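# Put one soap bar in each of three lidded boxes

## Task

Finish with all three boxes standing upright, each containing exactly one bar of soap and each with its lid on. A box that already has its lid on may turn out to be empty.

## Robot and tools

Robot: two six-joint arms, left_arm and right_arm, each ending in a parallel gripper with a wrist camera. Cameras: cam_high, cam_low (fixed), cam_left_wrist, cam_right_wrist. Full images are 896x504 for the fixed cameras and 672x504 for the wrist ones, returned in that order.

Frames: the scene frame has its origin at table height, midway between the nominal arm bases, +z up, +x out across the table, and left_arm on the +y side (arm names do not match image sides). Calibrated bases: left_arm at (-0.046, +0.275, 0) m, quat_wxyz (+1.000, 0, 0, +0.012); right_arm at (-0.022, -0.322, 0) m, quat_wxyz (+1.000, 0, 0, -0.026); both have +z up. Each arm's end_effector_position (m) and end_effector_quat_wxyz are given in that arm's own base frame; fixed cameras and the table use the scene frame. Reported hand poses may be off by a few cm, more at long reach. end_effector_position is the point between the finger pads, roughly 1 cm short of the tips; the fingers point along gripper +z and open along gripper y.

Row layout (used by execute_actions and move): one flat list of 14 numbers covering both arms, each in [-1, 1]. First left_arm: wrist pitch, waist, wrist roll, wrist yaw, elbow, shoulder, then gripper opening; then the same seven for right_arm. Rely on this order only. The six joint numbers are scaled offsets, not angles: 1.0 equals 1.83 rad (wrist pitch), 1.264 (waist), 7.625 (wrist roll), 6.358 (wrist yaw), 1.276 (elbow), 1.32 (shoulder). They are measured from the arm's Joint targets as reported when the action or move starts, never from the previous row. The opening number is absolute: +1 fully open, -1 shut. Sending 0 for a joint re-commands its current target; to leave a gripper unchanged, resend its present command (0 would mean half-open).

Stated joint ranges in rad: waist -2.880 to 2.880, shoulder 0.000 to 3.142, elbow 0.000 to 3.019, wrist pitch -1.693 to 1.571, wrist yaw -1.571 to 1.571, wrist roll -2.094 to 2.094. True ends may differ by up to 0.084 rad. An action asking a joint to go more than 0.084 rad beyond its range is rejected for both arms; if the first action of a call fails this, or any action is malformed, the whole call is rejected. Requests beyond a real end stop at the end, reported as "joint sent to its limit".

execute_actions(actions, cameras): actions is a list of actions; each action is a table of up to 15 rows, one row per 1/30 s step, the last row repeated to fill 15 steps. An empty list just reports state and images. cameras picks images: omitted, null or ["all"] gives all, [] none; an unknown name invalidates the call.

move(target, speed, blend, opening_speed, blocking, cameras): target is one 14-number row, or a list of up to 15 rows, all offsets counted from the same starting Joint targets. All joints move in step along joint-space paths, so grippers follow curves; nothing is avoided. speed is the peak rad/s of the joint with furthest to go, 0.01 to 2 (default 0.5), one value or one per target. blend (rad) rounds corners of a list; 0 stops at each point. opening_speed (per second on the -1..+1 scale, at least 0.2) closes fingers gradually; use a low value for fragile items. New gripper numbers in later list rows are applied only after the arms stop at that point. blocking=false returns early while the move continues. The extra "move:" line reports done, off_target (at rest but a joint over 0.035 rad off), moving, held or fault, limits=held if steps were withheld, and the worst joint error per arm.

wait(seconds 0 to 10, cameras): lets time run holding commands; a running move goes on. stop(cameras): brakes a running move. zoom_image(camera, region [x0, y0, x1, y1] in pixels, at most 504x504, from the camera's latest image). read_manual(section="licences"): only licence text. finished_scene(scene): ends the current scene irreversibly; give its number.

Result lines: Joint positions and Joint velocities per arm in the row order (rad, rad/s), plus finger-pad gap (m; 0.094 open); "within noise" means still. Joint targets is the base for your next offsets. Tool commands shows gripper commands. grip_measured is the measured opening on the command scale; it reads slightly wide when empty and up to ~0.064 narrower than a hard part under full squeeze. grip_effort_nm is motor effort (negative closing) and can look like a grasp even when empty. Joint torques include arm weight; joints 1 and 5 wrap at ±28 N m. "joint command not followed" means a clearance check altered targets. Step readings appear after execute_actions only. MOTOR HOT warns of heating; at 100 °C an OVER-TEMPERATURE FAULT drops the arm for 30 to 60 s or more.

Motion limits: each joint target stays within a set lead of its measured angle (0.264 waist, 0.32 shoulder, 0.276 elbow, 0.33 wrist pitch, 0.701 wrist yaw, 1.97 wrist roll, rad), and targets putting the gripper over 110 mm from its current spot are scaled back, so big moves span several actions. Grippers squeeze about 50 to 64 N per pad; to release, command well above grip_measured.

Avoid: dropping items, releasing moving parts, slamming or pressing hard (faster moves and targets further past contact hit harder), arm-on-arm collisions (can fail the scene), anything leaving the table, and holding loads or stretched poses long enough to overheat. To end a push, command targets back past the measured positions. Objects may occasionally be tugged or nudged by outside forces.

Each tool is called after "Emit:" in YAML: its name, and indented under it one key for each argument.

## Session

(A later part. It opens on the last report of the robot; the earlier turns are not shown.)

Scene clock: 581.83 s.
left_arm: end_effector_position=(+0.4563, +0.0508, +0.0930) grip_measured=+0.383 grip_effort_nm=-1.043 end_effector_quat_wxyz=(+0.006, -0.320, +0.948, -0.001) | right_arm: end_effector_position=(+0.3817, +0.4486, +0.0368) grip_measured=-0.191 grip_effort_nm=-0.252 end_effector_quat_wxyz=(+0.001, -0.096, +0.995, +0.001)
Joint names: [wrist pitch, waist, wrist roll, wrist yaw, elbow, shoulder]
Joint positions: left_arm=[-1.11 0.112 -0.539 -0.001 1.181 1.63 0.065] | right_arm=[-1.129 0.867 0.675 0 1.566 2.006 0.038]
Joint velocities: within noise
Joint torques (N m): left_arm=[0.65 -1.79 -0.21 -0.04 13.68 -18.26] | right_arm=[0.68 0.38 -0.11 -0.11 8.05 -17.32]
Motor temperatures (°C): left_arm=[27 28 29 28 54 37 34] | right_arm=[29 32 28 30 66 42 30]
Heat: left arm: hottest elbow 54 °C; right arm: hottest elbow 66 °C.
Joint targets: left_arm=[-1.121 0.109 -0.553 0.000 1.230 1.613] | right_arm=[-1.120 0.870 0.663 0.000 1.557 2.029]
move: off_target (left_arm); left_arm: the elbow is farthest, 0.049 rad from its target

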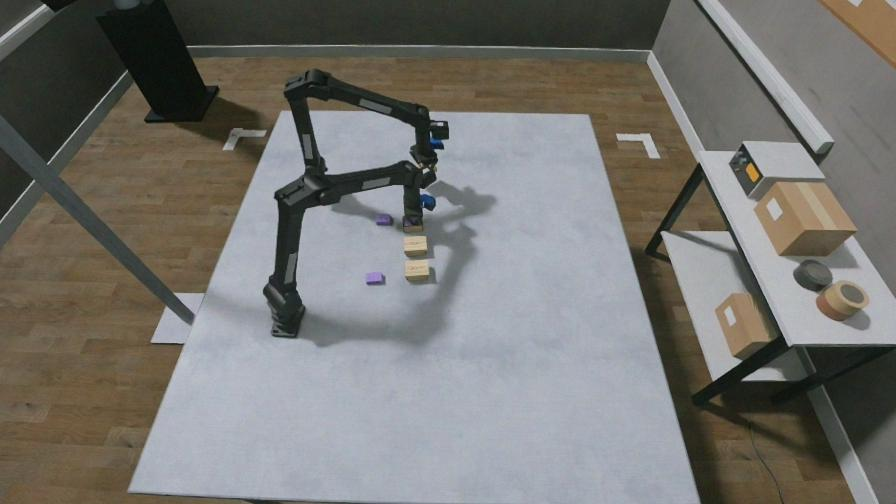

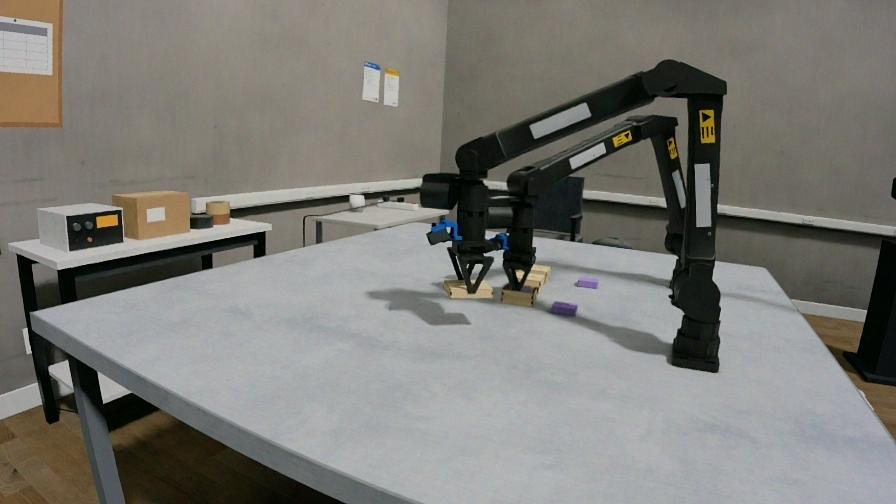

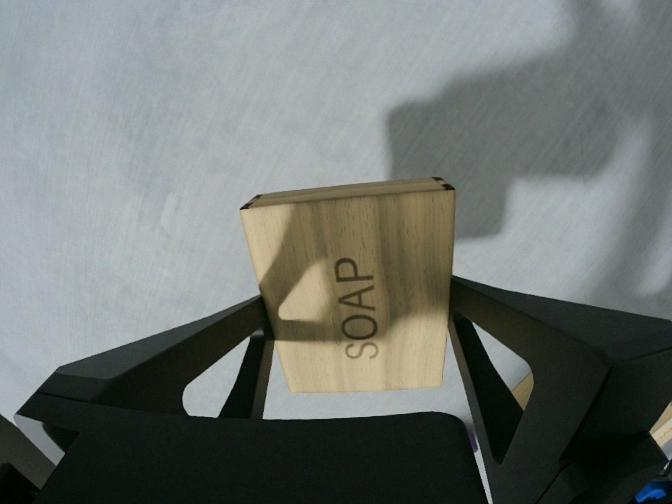

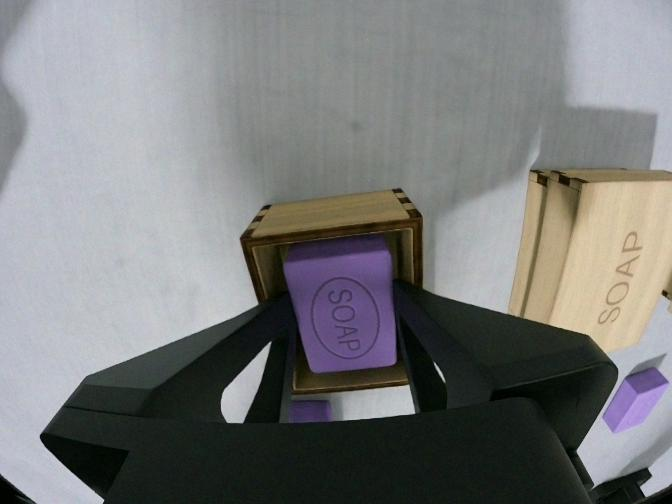

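Emit:
move:
  target: [0,0,0,0,0,0,0.2,0.004,0.0085,0,0,-0.003,0.0027,-0.195]
  speed: 0.08
  cameras: []

Emit:
move:
  target: [0,0,0,0,0,0,0.2,0,0,0,0,0,0,-0.15]
  opening_speed: 0.2
  cameras: ["cam_right_wrist"]

Emit:
zoom_image:
  camera: "cam_right_wrist"
  region: [180, 140, 520, 400]

Scene clock: 596.10 s.
left_arm: end_effector_position=(+0.4563, +0.0508, +0.0930) grip_measured=+0.383 grip_effort_nm=-1.033 end_effector_quat_wxyz=(+0.006, -0.320, +0.948, -0.001) | right_arm: end_effector_position=(+0.3799, +0.4524, +0.0366) grip_measured=-0.191 grip_effort_nm=-0.252 end_effector_quat_wxyz=(+0.003, -0.099, +0.995, +0.003)
Joint names: [wrist pitch, waist, wrist roll, wrist yaw, elbow, shoulder]
Joint positions: left_arm=[-1.11 0.112 -0.539 -0.001 1.181 1.63 0.065] | right_arm=[-1.122 0.873 0.675 0 1.566 2.006 0.038]
Joint velocities: within noise
Joint torques (N m): left_arm=[0.65 -1.79 -0.22 -0.04 13.68 -18.26] | right_arm=[0.72 0.73 -0.1 -0.11 7.73 -17.32]
Motor temperatures (°C): left_arm=[27 28 29 28 54 37 34] | right_arm=[29 32 28 30 62 41 30]
Heat: left arm: hottest elbow 54 °C; right arm: hottest elbow 62 °C.
Joint targets: left_arm=[-1.121 0.109 -0.553 0.000 1.230 1.613] | right_arm=[-1.113 0.880 0.663 0.000 1.553 2.033]
move: off_target (left_arm); left_arm: the elbow is farthest, 0.049 rad from its target
No camera images: "cameras" was empty.

Scene clock: 596.60 s.
left_arm: end_effector_position=(+0.4563, +0.0508, +0.0930) grip_measured=+0.383 grip_effort_nm=-1.043 end_effector_quat_wxyz=(+0.006, -0.320, +0.948, -0.001) | right_arm: end_effector_position=(+0.3799, +0.4524, +0.0366) grip_measured=-0.153 grip_effort_nm=0.051 end_effector_quat_wxyz=(+0.003, -0.099, +0.995, +0.003)
Joint names: [wrist pitch, waist, wrist roll, wrist yaw, elbow, shoulder]
Joint positions: left_arm=[-1.11 0.112 -0.539 -0.001 1.181 1.63 0.065] | right_arm=[-1.122 0.873 0.675 0 1.566 2.006 0.04]
Joint velocities: within noise
Joint torques (N m): left_arm=[0.65 -1.73 -0.22 -0.04 13.68 -18.26] | right_arm=[0.73 0.67 -0.11 -0.11 7.76 -17.26]
Motor temperatures (°C): left_arm=[27 28 29 28 54 37 34] | right_arm=[29 32 28 30 62 41 30]
Heat: left arm: hottest elbow 54 °C; right arm: hottest elbow 62 °C.
Joint targets: left_arm=[-1.121 0.109 -0.553 0.000 1.230 1.613] | right_arm=[-1.113 0.880 0.663 0.000 1.553 2.033]
move: off_target (left_arm); left_arm: the elbow is farthest, 0.049 rad from its target
Images, in order (width x height): cam_right_wrist 672x504.

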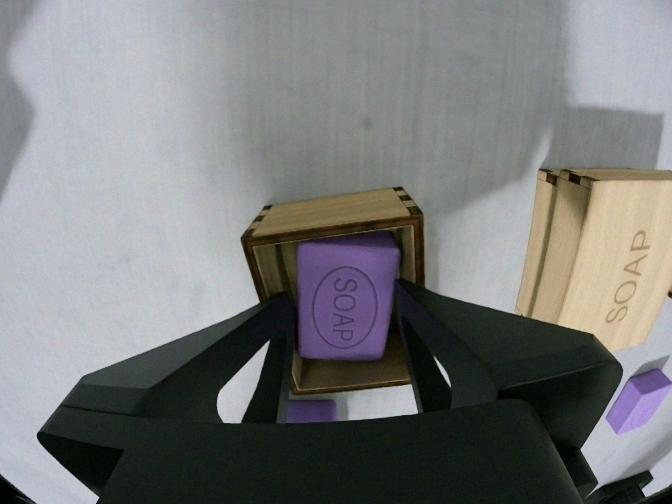

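Scaled by 1.482 from the camera's 672x504 image, which has a finer 960x720 frame.

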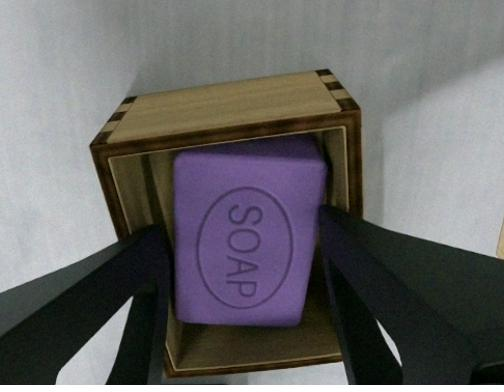

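Emit:
move:
  target:
    - [0,0,0,0,0,0,0.2,-0.010,0,0,0,0.052,-0.0326,-0.15]
    - [0,0,0,0,0,0,0.2,-0.1186,0,0,0,0.141,-0.0932,-0.15]
    - [0,-0.20,0,0,0,0,0.2,-0.1186,-0.60,0,0,0.141,-0.0932,-0.15]
    - [0,-0.437,0,0,0,0,0.2,-0.1186,-0.696,0,0,0.141,-0.0932,0.15]
  speed: [0.15,0.2,0.5,0.4]
  blend: [0,0,0.05,0]

Emit:
zoom_image:
  camera: "cam_left_wrist"
  region: [180, 140, 520, 400]

Emit:
zoom_image:
  camera: "cam_low"
  region: [480, 220, 580, 320]

Scene clock: 620.40 s.
left_arm: end_effector_position=(+0.4148, -0.1968, +0.0930) grip_measured=+0.383 grip_effort_nm=-1.038 end_effector_quat_wxyz=(+0.006, -0.048, +0.999, -0.003) | right_arm: end_effector_position=(+0.5881, -0.0014, +0.1250) grip_measured=+0.147 grip_effort_nm=0.046 end_effector_quat_wxyz=(+0.003, +0.332, +0.943, +0.001)
Joint names: [wrist pitch, waist, wrist roll, wrist yaw, elbow, shoulder]
Joint positions: left_arm=[-1.11 -0.442 -0.539 -0.001 1.181 1.63 0.065] | right_arm=[-1.321 -0.002 0.675 0 1.679 1.922 0.054]
Joint velocities: within noise
Joint torques (N m): left_arm=[0.65 -1.67 -0.22 -0.04 13.68 -18.32] | right_arm=[0.06 0.26 -0.11 -0.11 14.05 -19.84]
Motor temperatures (°C): left_arm=[27 28 29 28 54 37 34] | right_arm=[29 32 28 30 60 40 30]
Heat: left arm: hottest elbow 54 °C; right arm: hottest elbow 60 °C.
Joint targets: left_arm=[-1.121 -0.444 -0.553 0.000 1.230 1.613] | right_arm=[-1.330 0.000 0.663 0.001 1.733 1.910]
move: off_target (left_arm, right_arm); target 4's new numbers were sent with right_arm's elbow 0.054 rad from that target; left_arm: the elbow is farthest, 0.049 rad from its target; right_arm: the elbow is farthest, 0.054 rad from its target

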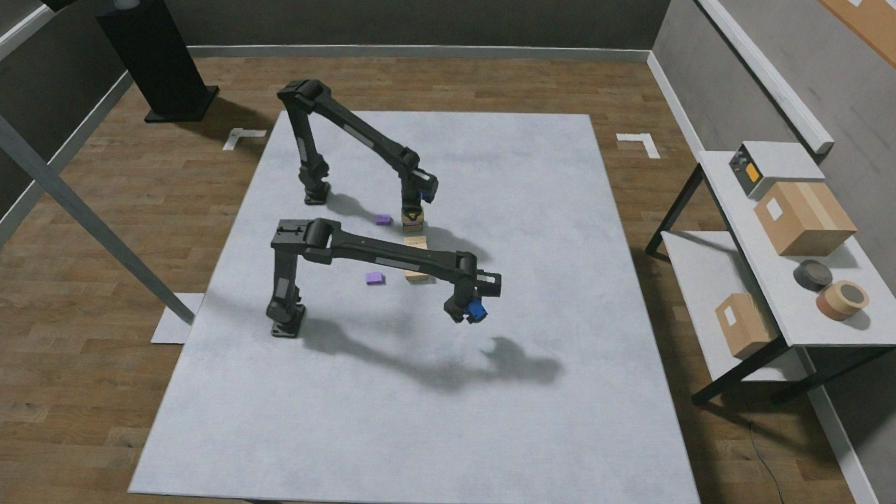

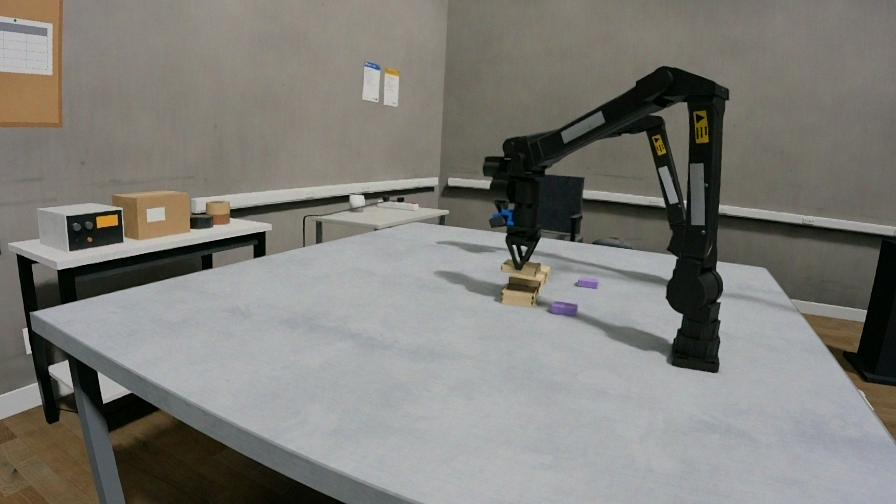

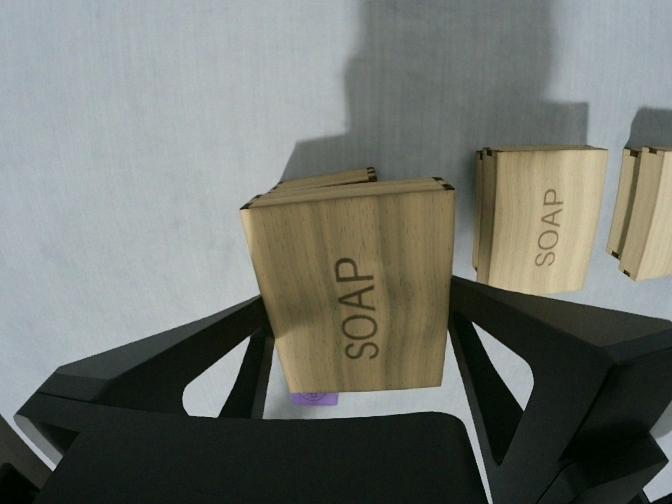

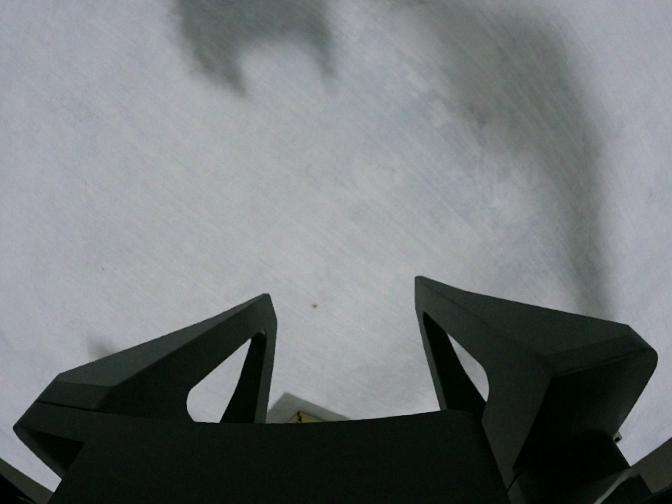

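Scaled by 1.482 from the camera's 672x504 image, which has a finer 960x720 frame.

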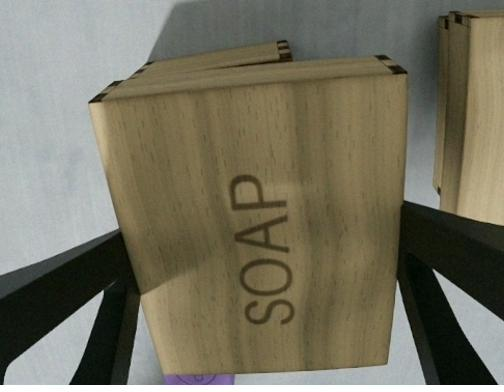

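Scaled by 5.040 from the camera's 896x504 image, which has a finer 1280x720 frame.

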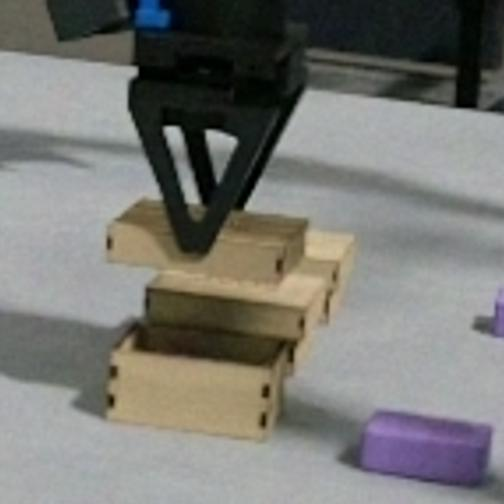

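Emit:
move:
  target: [0.0167,0.031,0,0,-0.0745,-0.022,0.2,0,0,0,0,0,0,0.15]
  speed: 0.15
  cameras: ["cam_left_wrist","cam_low"]

Emit:
zoom_image:
  camera: "cam_left_wrist"
  region: [220, 140, 480, 300]

Emit:
zoom_image:
  camera: "cam_low"
  region: [490, 240, 570, 320]

Scene clock: 667.90 s.
left_arm: end_effector_position=(+0.4089, -0.1799, +0.0922) grip_measured=+0.383 grip_effort_nm=-1.038 end_effector_quat_wxyz=(+0.005, -0.063, +0.998, -0.002) | right_arm: end_effector_position=(+0.5881, -0.0014, +0.1250) grip_measured=+0.148 grip_effort_nm=0.051 end_effector_quat_wxyz=(+0.003, +0.332, +0.943, +0.001)
Joint names: [wrist pitch, waist, wrist roll, wrist yaw, elbow, shoulder]
Joint positions: left_arm=[-1.103 -0.414 -0.539 -0.001 1.144 1.602 0.065] | right_arm=[-1.321 -0.002 0.675 0 1.679 1.922 0.054]
Joint velocities: within noise
Joint torques (N m): left_arm=[1.83 -0.85 -0.22 -0.04 8.31 -17.85] | right_arm=[0.06 0.26 -0.11 -0.11 14.05 -19.78]
Motor temperatures (°C): left_arm=[27 28 29 28 55 37 34] | right_arm=[29 32 28 30 68 40 30]
Heat: left arm: hottest elbow 55 °C; right arm: hottest elbow 68 °C.
Joint targets: left_arm=[-1.090 -0.404 -0.553 0.000 1.135 1.584] | right_arm=[-1.330 0.000 0.663 0.001 1.733 1.910]
move: off_target (right_arm); right_arm: the elbow is farthest, 0.054 rad from its target
Images, in order (width x height): cam_low 896x504, cam_left_wrist 672x504.

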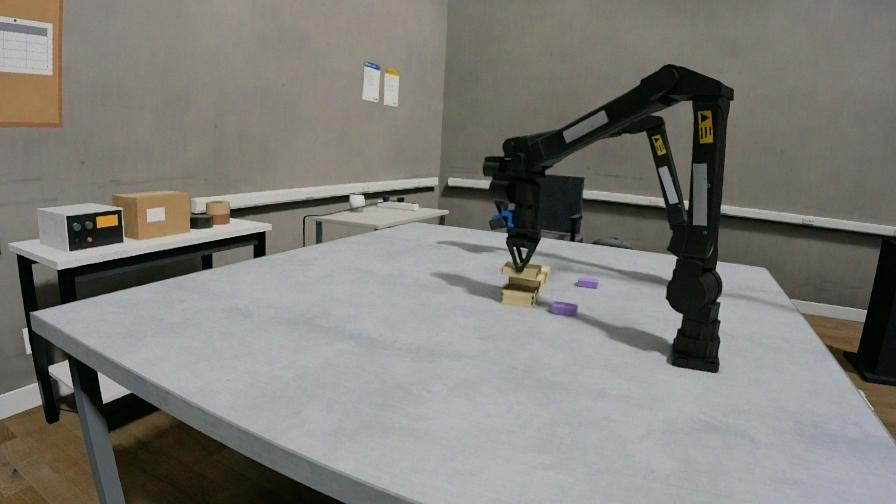

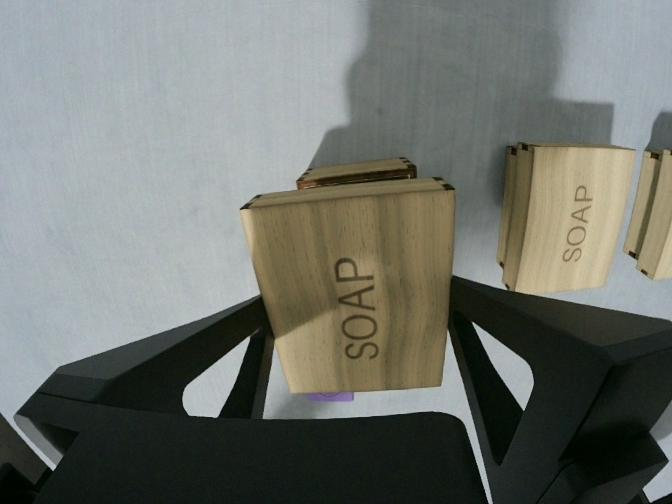

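Scaled by 1.938 from the camera's 672x504 image, which has a finer 960x720 frame.

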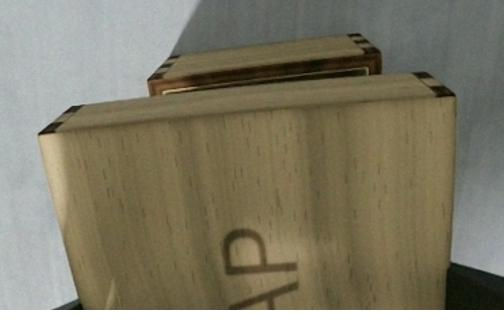

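Scaled by 6.300 from the camera's 896x504 image, which has a finer 1280x720 frame.

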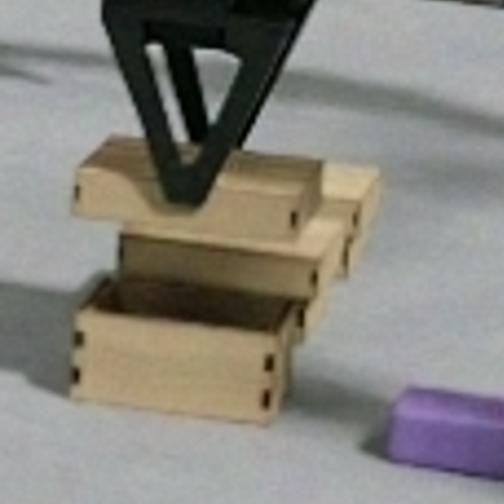

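Emit:
move:
  target:
    - [0,-0.0214,-0.0024,0,0,0.012,0.2,0,0,0,0,0,0,0.15]
    - [0.0526,-0.0214,-0.0024,0,-0.0372,0.0667,0.2,0,0,0,0,0,0,0.15]
  speed: 0.08
  cameras: ["cam_left_wrist","cam_low"]

Emit:
zoom_image:
  camera: "cam_left_wrist"
  region: [230, 170, 470, 290]

Emit:
zoom_image:
  camera: "cam_low"
  region: [490, 260, 550, 310]

Scene clock: 715.70 s.
left_arm: end_effector_position=(+0.4083, -0.1828, +0.0572) grip_measured=+0.383 grip_effort_nm=-1.038 end_effector_quat_wxyz=(+0.006, -0.068, +0.998, -0.003) | right_arm: end_effector_position=(+0.5881, -0.0014, +0.1250) grip_measured=+0.148 grip_effort_nm=0.051 end_effector_quat_wxyz=(+0.003, +0.332, +0.943, +0.001)
Joint names: [wrist pitch, waist, wrist roll, wrist yaw, elbow, shoulder]
Joint positions: left_arm=[-1.007 -0.42 -0.557 -0.001 1.097 1.647 0.065] | right_arm=[-1.321 -0.002 0.675 0 1.679 1.922 0.054]
Joint velocities: within noise
Joint torques (N m): left_arm=[1.42 -2.43 -0.22 -0.04 7.87 -14.45] | right_arm=[0.06 0.26 -0.1 -0.1 14.04 -19.84]
Motor temperatures (°C): left_arm=[27 28 29 28 53 37 34] | right_arm=[29 32 28 30 70 40 30]
Heat: left arm: hottest elbow 53 °C; right arm: hottest elbow 70 °C.
Joint targets: left_arm=[-0.994 -0.431 -0.571 0.000 1.088 1.672] | right_arm=[-1.330 0.000 0.663 0.001 1.733 1.910]
move: off_target (right_arm); right_arm: the elbow is farthest, 0.054 rad from its target
Images, in order (width x height): cam_low 896x504, cam_left_wrist 672x504.

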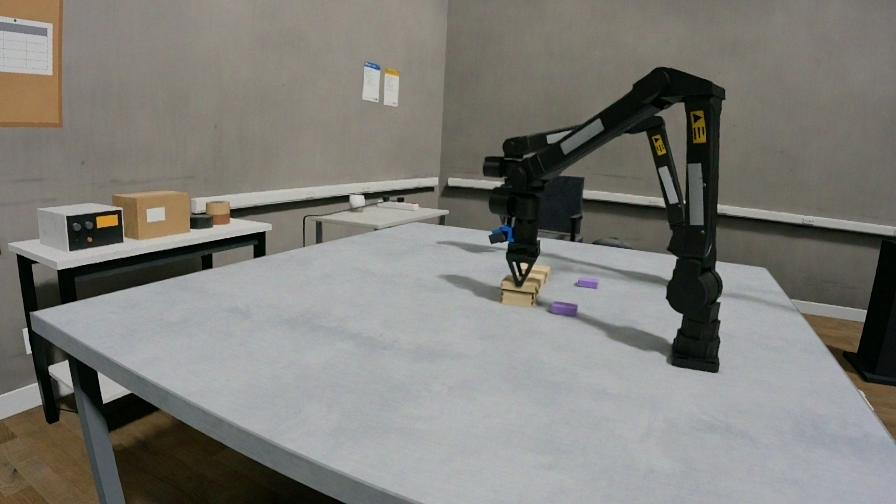

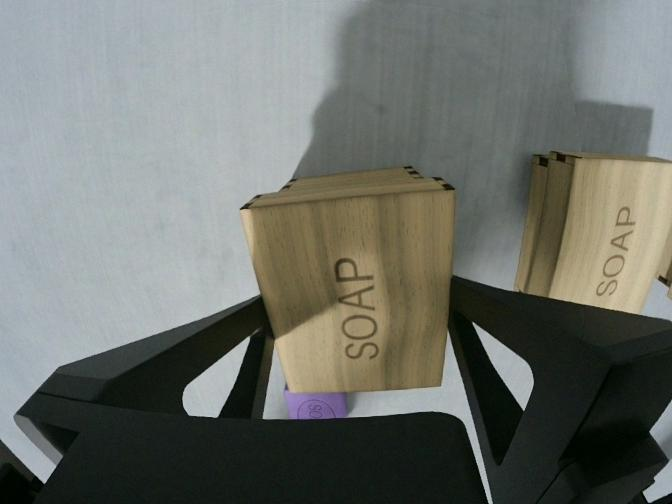

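Scaled by 2.100 from the camera's 672x504 image, which has a finer 960x720 frame.

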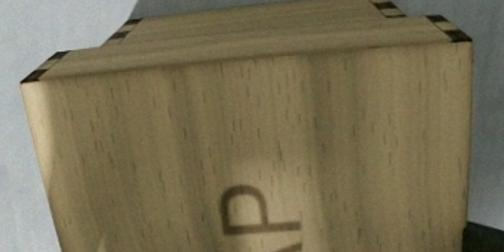

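Scaled by 8.400 from the camera's 896x504 image, which has a finer 1280x720 frame.

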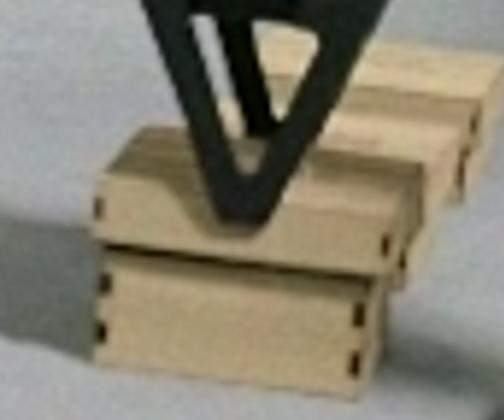

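Emit:
move:
  target: [0.0115,-0.002,0,0,-0.0077,0.0086,0.2,0,0,0,0,0,0,0.15]
  speed: 0.05
  cameras: ["cam_left_wrist","cam_low"]

Emit:
zoom_image:
  camera: "cam_left_wrist"
  region: [230, 170, 470, 290]

Emit:
zoom_image:
  camera: "cam_low"
  region: [490, 260, 550, 310]

Scene clock: 732.97 s.
left_arm: end_effector_position=(+0.4095, -0.1841, +0.0509) grip_measured=+0.383 grip_effort_nm=-1.038 end_effector_quat_wxyz=(+0.008, -0.068, +0.998, -0.004) | right_arm: end_effector_position=(+0.5881, -0.0014, +0.1250) grip_measured=+0.148 grip_effort_nm=0.051 end_effector_quat_wxyz=(+0.003, +0.332, +0.943, +0.001)
Joint names: [wrist pitch, waist, wrist roll, wrist yaw, elbow, shoulder]
Joint positions: left_arm=[-0.986 -0.422 -0.557 -0.001 1.091 1.658 0.065] | right_arm=[-1.321 -0.002 0.675 0 1.679 1.922 0.054]
Joint velocities: within noise
Joint torques (N m): left_arm=[1.63 -2.49 -0.22 -0.04 7.46 -14.15] | right_arm=[0.05 0.26 -0.11 -0.1 14.05 -19.84]
Motor temperatures (°C): left_arm=[27 28 29 28 50 37 34] | right_arm=[29 32 28 30 70 40 30]
Heat: left arm: hottest elbow 50 °C; right arm: hottest elbow 70 °C.
Joint targets: left_arm=[-0.973 -0.434 -0.571 0.000 1.078 1.683] | right_arm=[-1.330 0.000 0.663 0.001 1.733 1.910]
move: off_target (right_arm); right_arm: the elbow is farthest, 0.054 rad from its target
Images, in order (width x height): cam_low 896x504, cam_left_wrist 672x504.

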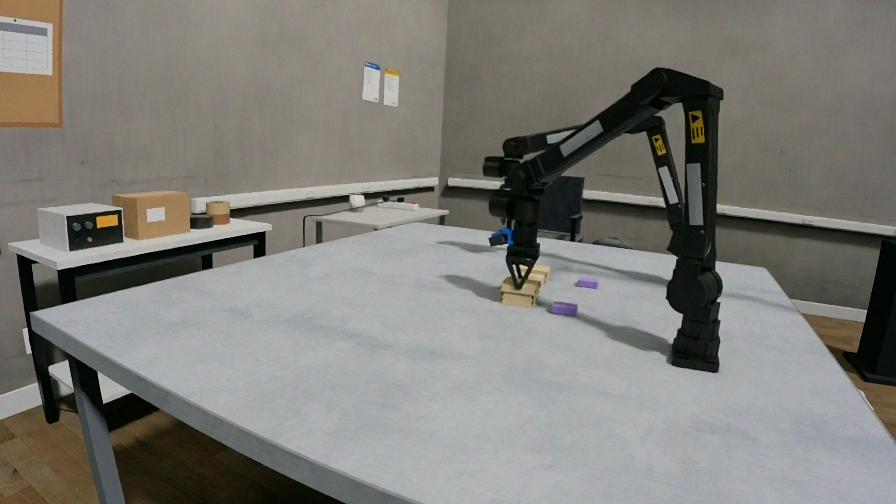

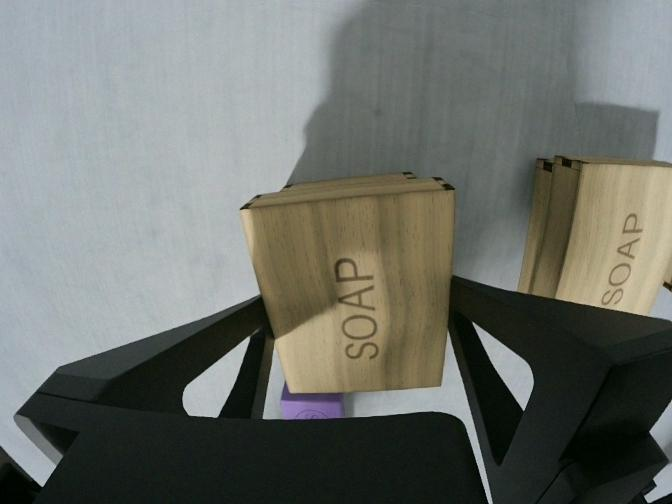

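Scaled by 2.100 from the camera's 672x504 image, which has a finer 960x720 frame.

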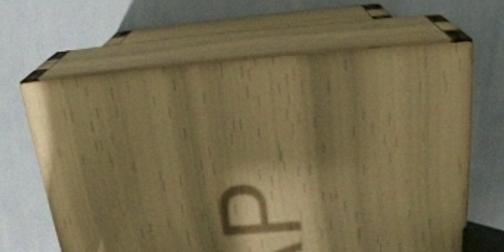

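Scaled by 8.400 from the camera's 896x504 image, which has a finer 1280x720 frame.

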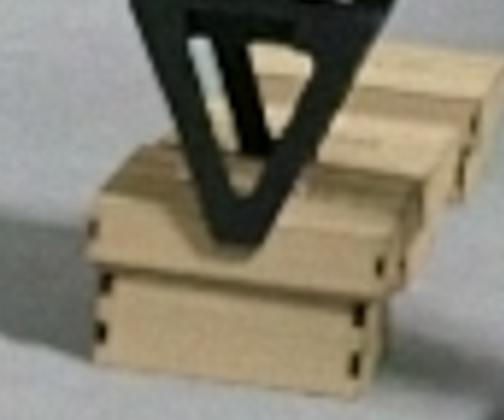

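Emit:
move:
  target: [0.0195,0,0,0,-0.016,0.013,0.2,0,0,0,0,0,0,0.15]
  speed: 0.05
  cameras: ["cam_left_wrist","cam_low"]

Emit:
zoom_image:
  camera: "cam_left_wrist"
  region: [230, 170, 470, 290]

Emit:
zoom_image:
  camera: "cam_low"
  region: [490, 260, 550, 310]

Scene clock: 742.00 s.
left_arm: end_effector_position=(+0.4079, -0.1833, +0.0391) grip_measured=+0.383 grip_effort_nm=-1.043 end_effector_quat_wxyz=(+0.009, -0.068, +0.998, -0.004) | right_arm: end_effector_position=(+0.5881, -0.0014, +0.1250) grip_measured=+0.148 grip_effort_nm=0.046 end_effector_quat_wxyz=(+0.003, +0.332, +0.943, +0.001)
Joint names: [wrist pitch, waist, wrist roll, wrist yaw, elbow, shoulder]
Joint positions: left_arm=[-0.952 -0.422 -0.557 -0.001 1.071 1.671 0.065] | right_arm=[-1.321 -0.002 0.675 0 1.679 1.922 0.054]
Joint velocities: within noise
Joint torques (N m): left_arm=[1.73 -2.49 -0.22 -0.04 7.19 -13.92] | right_arm=[0.06 0.32 -0.11 -0.1 14.05 -19.84]
Motor temperatures (°C): left_arm=[27 28 29 28 50 37 34] | right_arm=[29 32 28 30 70 40 30]
Heat: left arm: hottest elbow 50 °C; right arm: hottest elbow 70 °C.
Joint targets: left_arm=[-0.937 -0.434 -0.571 0.000 1.057 1.701] | right_arm=[-1.330 0.000 0.663 0.001 1.733 1.910]
move: off_target (right_arm); right_arm: the elbow is farthest, 0.054 rad from its target
Images, in order (width x height): cam_low 896x504, cam_left_wrist 672x504.

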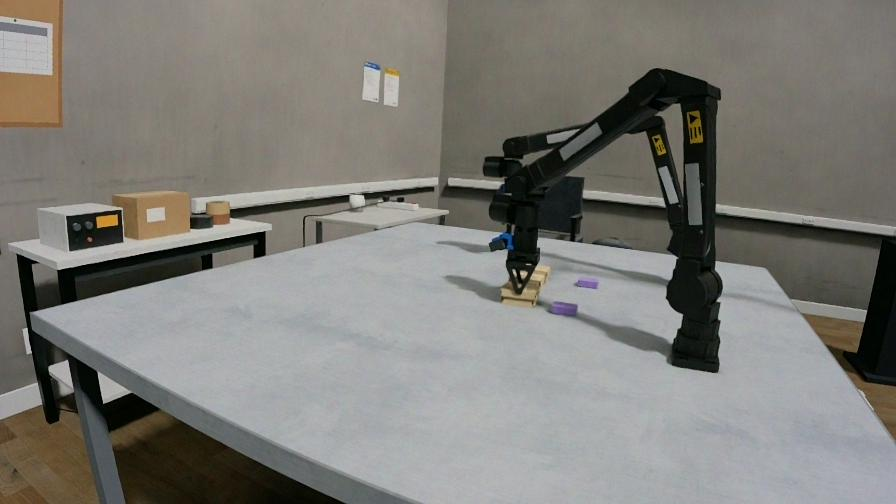

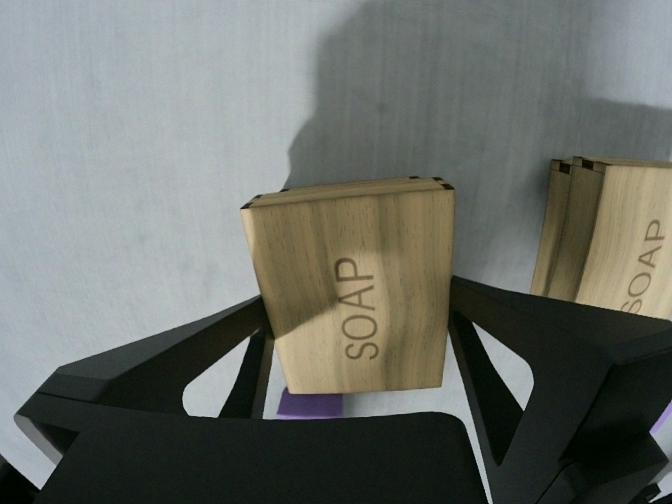

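Scaled by 2.100 from the camera's 672x504 image, which has a finer 960x720 frame.

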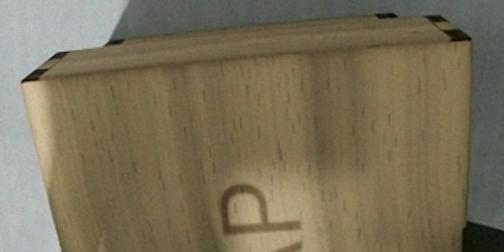

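Scaled by 8.400 from the camera's 896x504 image, which has a finer 1280x720 frame.

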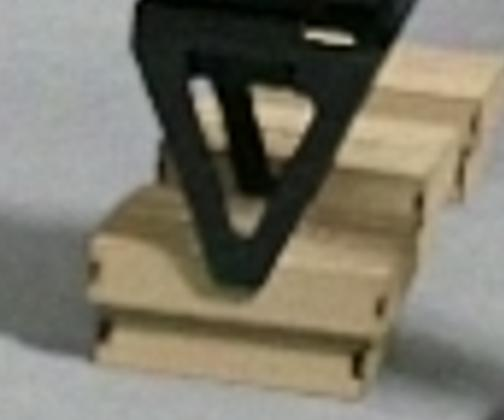

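Emit:
move:
  target: [0,0,0,0,0,0,0.85,0,0,0,0,0,0,0.15]
  opening_speed: 0.6
  cameras: []

Emit:
move:
  target:
    - [-0.016,0,0,0,0.0627,-0.019,0.85,0,0,0,0,0,0,0.15]
    - [-0.0956,0,0,0,0.116,-0.0875,0.85,0,0,0,0,0,0,0.15]
    - [-0.138,-0.108,-0.013,0,0.265,0.041,1,0,0,0,0,0,0,0.15]
  speed: [0.1,0.15,0.3]

Emit:
zoom_image:
  camera: "cam_low"
  region: [490, 240, 570, 320]

Scene clock: 756.30 s.
left_arm: end_effector_position=(+0.4066, -0.1829, +0.0367) grip_measured=+0.846 grip_effort_nm=0.134 end_effector_quat_wxyz=(+0.007, -0.068, +0.998, -0.003) | right_arm: end_effector_position=(+0.5881, -0.0014, +0.1250) grip_measured=+0.148 grip_effort_nm=0.046 end_effector_quat_wxyz=(+0.003, +0.332, +0.943, +0.001)
Joint names: [wrist pitch, waist, wrist roll, wrist yaw, elbow, shoulder]
Joint positions: left_arm=[-0.949 -0.422 -0.557 -0.001 1.067 1.674 0.087] | right_arm=[-1.321 -0.002 0.675 0 1.679 1.922 0.054]
Joint velocities: within noise
Joint torques (N m): left_arm=[1.62 -2.43 -0.21 -0.04 7.51 -14.1] | right_arm=[0.05 0.26 -0.11 -0.11 14.05 -19.84]
Motor temperatures (°C): left_arm=[27 28 29 28 49 37 34] | right_arm=[29 32 28 30 70 40 30]
Heat: left arm: hottest elbow 49 °C; right arm: hottest elbow 70 °C.
Joint targets: left_arm=[-0.937 -0.434 -0.571 0.000 1.058 1.701] | right_arm=[-1.330 0.000 0.663 0.001 1.733 1.910]
move: off_target (right_arm); right_arm: the elbow is farthest, 0.054 rad from its target
No camera images: "cameras" was empty.

Scene clock: 759.97 s.
left_arm: end_effector_position=(+0.4261, -0.2706, +0.1034) grip_measured=+0.997 grip_effort_nm=0.134 end_effector_quat_wxyz=(+0.003, -0.045, +0.999, -0.001) | right_arm: end_effector_position=(+0.5881, -0.0014, +0.1250) grip_measured=+0.148 grip_effort_nm=0.051 end_effector_quat_wxyz=(+0.003, +0.332, +0.943, +0.001)
Joint names: [wrist pitch, waist, wrist roll, wrist yaw, elbow, shoulder]
Joint positions: left_arm=[-1.178 -0.565 -0.656 -0.001 1.345 1.732 0.094] | right_arm=[-1.321 -0.002 0.675 0 1.679 1.922 0.054]
Joint velocities: within noise
Joint torques (N m): left_arm=[0.65 -1.9 -0.22 -0.05 14.02 -16.85] | right_arm=[0.05 0.21 -0.1 -0.1 14.04 -19.78]
Motor temperatures (°C): left_arm=[27 28 29 28 50 37 33] | right_arm=[29 32 28 30 70 40 30]
Heat: left arm: hottest elbow 50 °C; right arm: hottest elbow 70 °C.
Joint targets: left_arm=[-1.189 -0.570 -0.670 0.000 1.396 1.754] | right_arm=[-1.330 0.000 0.663 0.001 1.733 1.910]
move: off_target (left_arm, right_arm); target 3's new numbers were sent with left_arm's elbow 0.051 rad from that target; left_arm: the elbow is farthest, 0.051 rad from its target; right_arm: the elbow is farthest, 0.054 rad from its target

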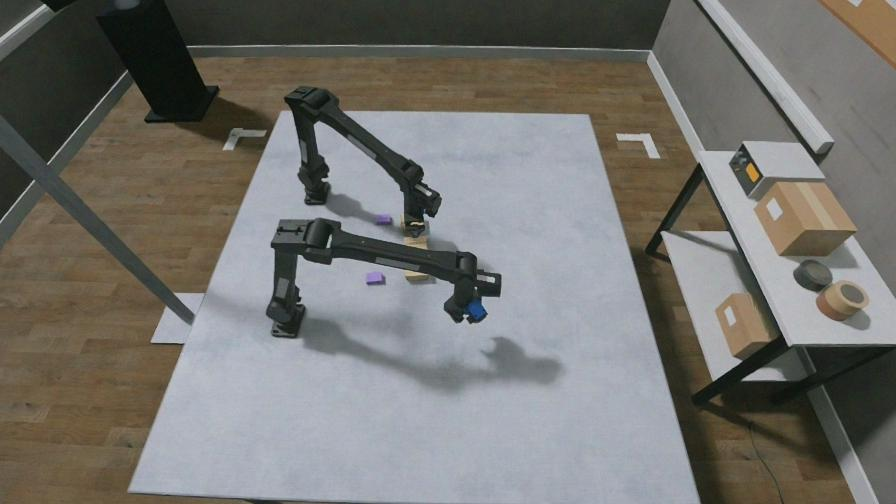

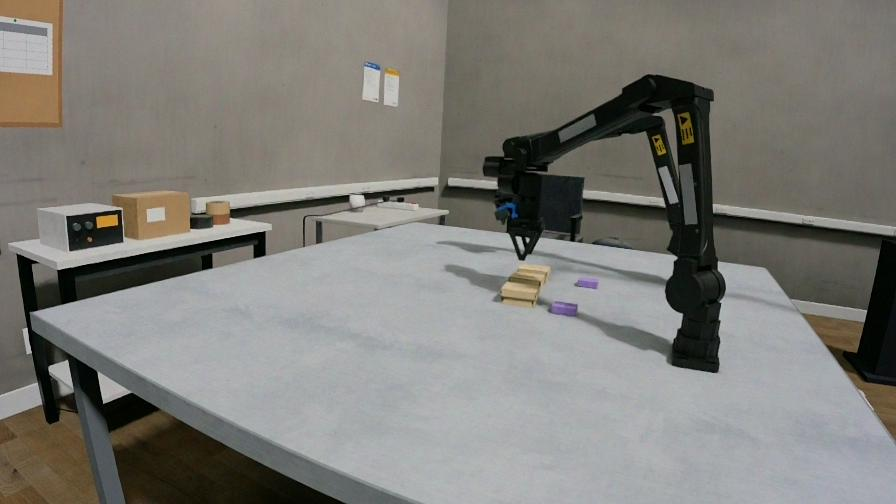

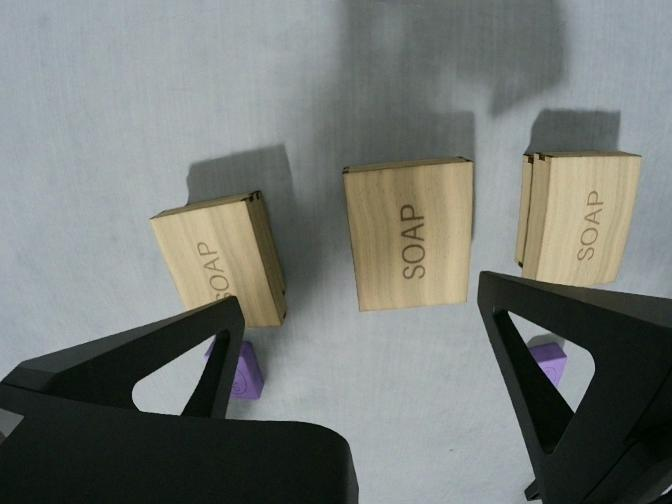

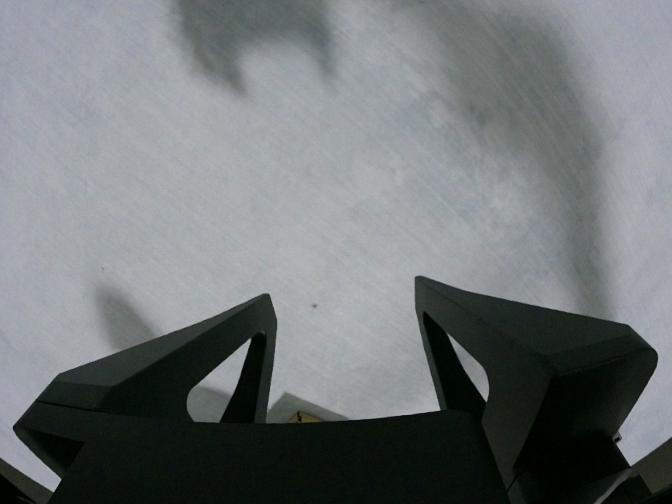

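Scaled by 6.300 from the camera's 896x504 image, which has a finer 1280x720 frame.

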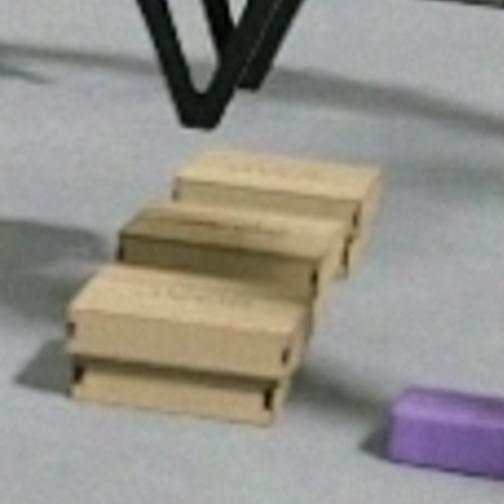

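Emit:
move:
  target:
    - [0,-0.0403,-0.0049,0,0,0,1,0,0,0,0,0,0,0.15]
    - [0.0508,-0.0403,-0.0049,0,-0.0509,0.0528,1,0,0,0,0,0,0,0.15]
  speed: 0.15
  cameras: ["cam_left_wrist"]

Scene clock: 800.30 s.
left_arm: end_effector_position=(+0.4216, -0.2995, +0.0705) grip_measured=+0.997 grip_effort_nm=0.134 end_effector_quat_wxyz=(+0.003, -0.038, +0.999, -0.001) | right_arm: end_effector_position=(+0.5881, -0.0014, +0.1250) grip_measured=+0.148 grip_effort_nm=0.051 end_effector_quat_wxyz=(+0.003, +0.332, +0.943, +0.001)
Joint names: [wrist pitch, waist, wrist roll, wrist yaw, elbow, shoulder]
Joint positions: left_arm=[-1.11 -0.617 -0.693 -0.001 1.341 1.796 0.094] | right_arm=[-1.321 -0.002 0.675 0 1.679 1.922 0.054]
Joint velocities: within noise
Joint torques (N m): left_arm=[1.63 -1.85 -0.22 -0.05 8.2 -16.97] | right_arm=[0.06 0.21 -0.1 -0.1 14.05 -19.84]
Motor temperatures (°C): left_arm=[27 28 29 28 54 36 32] | right_arm=[29 32 28 30 71 40 30]
Heat: left arm: hottest elbow 54 °C; right arm: hottest elbow 71 °C.
Joint targets: left_arm=[-1.097 -0.621 -0.708 0.000 1.331 1.824] | right_arm=[-1.330 0.000 0.663 0.001 1.733 1.910]
move: off_target (right_arm); right_arm: the elbow is farthest, 0.054 rad from its target
Images, in order (width x height): cam_left_wrist 672x504.

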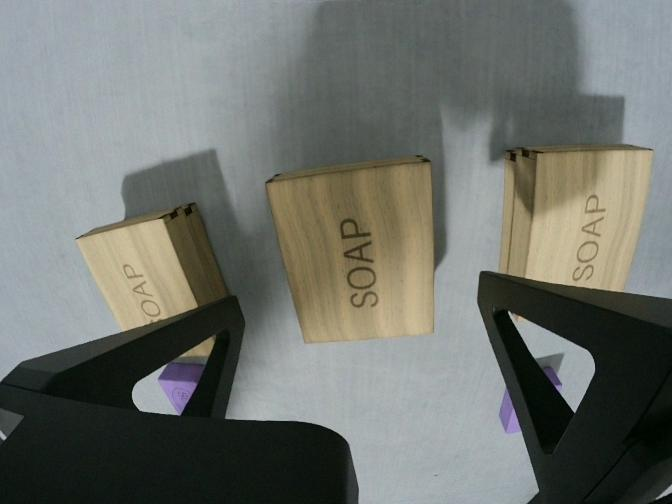

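Emit:
move:
  target: [0.0342,0,0,0,-0.0235,0.0288,1,0,0,0,0,0,0,0.15]
  speed: 0.07
  cameras: ["cam_left_wrist"]

Scene clock: 824.00 s.
left_arm: end_effector_position=(+0.4215, -0.2994, +0.0422) grip_measured=+0.997 grip_effort_nm=0.134 end_effector_quat_wxyz=(+0.001, -0.038, +0.999, +0.000) | right_arm: end_effector_position=(+0.5881, -0.0014, +0.1250) grip_measured=+0.148 grip_effort_nm=0.046 end_effector_quat_wxyz=(+0.003, +0.332, +0.943, +0.001)
Joint names: [wrist pitch, waist, wrist roll, wrist yaw, elbow, shoulder]
Joint positions: left_arm=[-1.047 -0.617 -0.694 -0.001 1.311 1.833 0.094] | right_arm=[-1.321 -0.002 0.675 0 1.679 1.922 0.054]
Joint velocities: within noise
Joint torques (N m): left_arm=[1.72 -1.9 -0.22 -0.05 7.91 -17.49] | right_arm=[0.03 0.26 -0.1 -0.1 14.04 -19.9]
Motor temperatures (°C): left_arm=[27 28 29 28 53 38 32] | right_arm=[29 32 28 30 71 40 30]
Heat: left arm: hottest elbow 53 °C; right arm: hottest elbow 71 °C.
Joint targets: left_arm=[-1.034 -0.621 -0.708 0.000 1.301 1.863] | right_arm=[-1.330 0.000 0.663 0.001 1.733 1.910]
move: off_target (right_arm); right_arm: the elbow is farthest, 0.054 rad from its target
Images, in order (width x height): cam_left_wrist 672x504.

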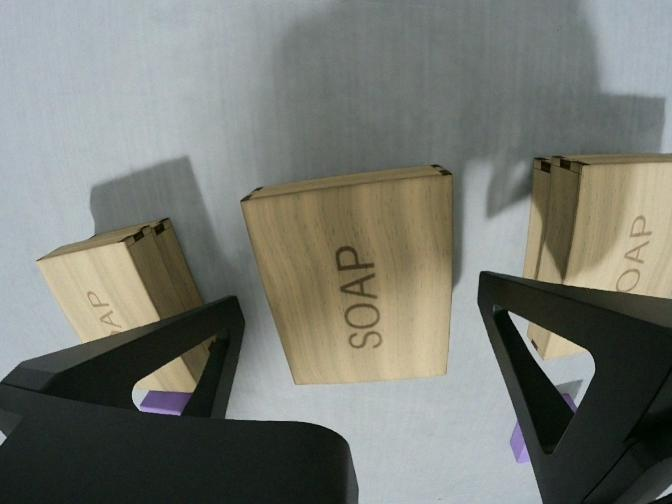

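Emit:
move:
  target: [0.0035,0,-0.0049,0,-0.0028,0.0030,1,0,0,0,0,0,0,0.15]
  speed: 0.07
  cameras: []

Emit:
move:
  target: [0,0,0,0,0,0,0.2,0,0,0,0,0,0,0.15]
  opening_speed: 0.4
  cameras: ["cam_left_wrist"]

Scene clock: 844.40 s.
left_arm: end_effector_position=(+0.4227, -0.3003, +0.0411) grip_measured=+0.997 grip_effort_nm=0.134 end_effector_quat_wxyz=(+0.003, -0.057, +0.998, -0.001) | right_arm: end_effector_position=(+0.5881, -0.0014, +0.1250) grip_measured=+0.148 grip_effort_nm=0.046 end_effector_quat_wxyz=(+0.003, +0.332, +0.943, +0.001)
Joint names: [wrist pitch, waist, wrist roll, wrist yaw, elbow, shoulder]
Joint positions: left_arm=[-1.04 -0.617 -0.73 -0.001 1.311 1.835 0.094] | right_arm=[-1.321 -0.002 0.675 0 1.679 1.922 0.054]
Joint velocities: within noise
Joint torques (N m): left_arm=[1.61 -1.9 -0.26 -0.05 7.57 -17.14] | right_arm=[0.05 0.26 -0.1 -0.1 14.05 -19.84]
Motor temperatures (°C): left_arm=[27 28 29 28 50 39 31] | right_arm=[29 32 28 30 71 40 30]
Heat: left arm: hottest elbow 50 °C; right arm: hottest elbow 71 °C.
Joint targets: left_arm=[-1.028 -0.621 -0.745 0.000 1.297 1.866] | right_arm=[-1.330 0.000 0.663 0.001 1.733 1.910]
move: off_target (right_arm); right_arm: the elbow is farthest, 0.054 rad from its target
No camera images: "cameras" was empty.

Scene clock: 846.60 s.
left_arm: end_effector_position=(+0.4227, -0.3003, +0.0411) grip_measured=+0.351 grip_effort_nm=-1.018 end_effector_quat_wxyz=(+0.003, -0.057, +0.998, -0.002) | right_arm: end_effector_position=(+0.5881, -0.0014, +0.1250) grip_measured=+0.148 grip_effort_nm=0.046 end_effector_quat_wxyz=(+0.003, +0.332, +0.943, +0.001)
Joint names: [wrist pitch, waist, wrist roll, wrist yaw, elbow, shoulder]
Joint positions: left_arm=[-1.04 -0.617 -0.731 -0.001 1.311 1.835 0.063] | right_arm=[-1.321 -0.002 0.675 0 1.679 1.922 0.054]
Joint velocities: within noise
Joint torques (N m): left_arm=[1.59 -1.85 -0.22 -0.05 7.57 -17.14] | right_arm=[0.06 0.26 -0.1 -0.1 14.04 -19.9]
Motor temperatures (°C): left_arm=[27 28 29 28 49 38 31] | right_arm=[29 32 28 30 71 40 30]
Heat: left arm: hottest elbow 49 °C; right arm: hottest elbow 71 °C.
Joint targets: left_arm=[-1.028 -0.621 -0.745 0.000 1.297 1.866] | right_arm=[-1.330 0.000 0.663 0.001 1.733 1.910]
move: off_target (right_arm); right_arm: the elbow is farthest, 0.054 rad from its target
Images, in order (width x height): cam_left_wrist 672x504.

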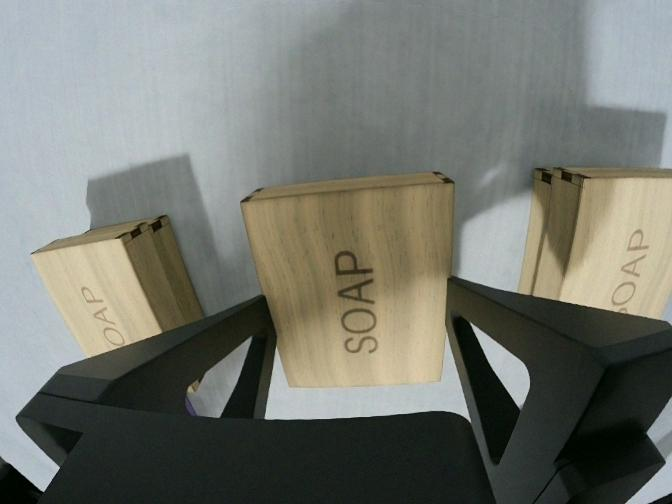

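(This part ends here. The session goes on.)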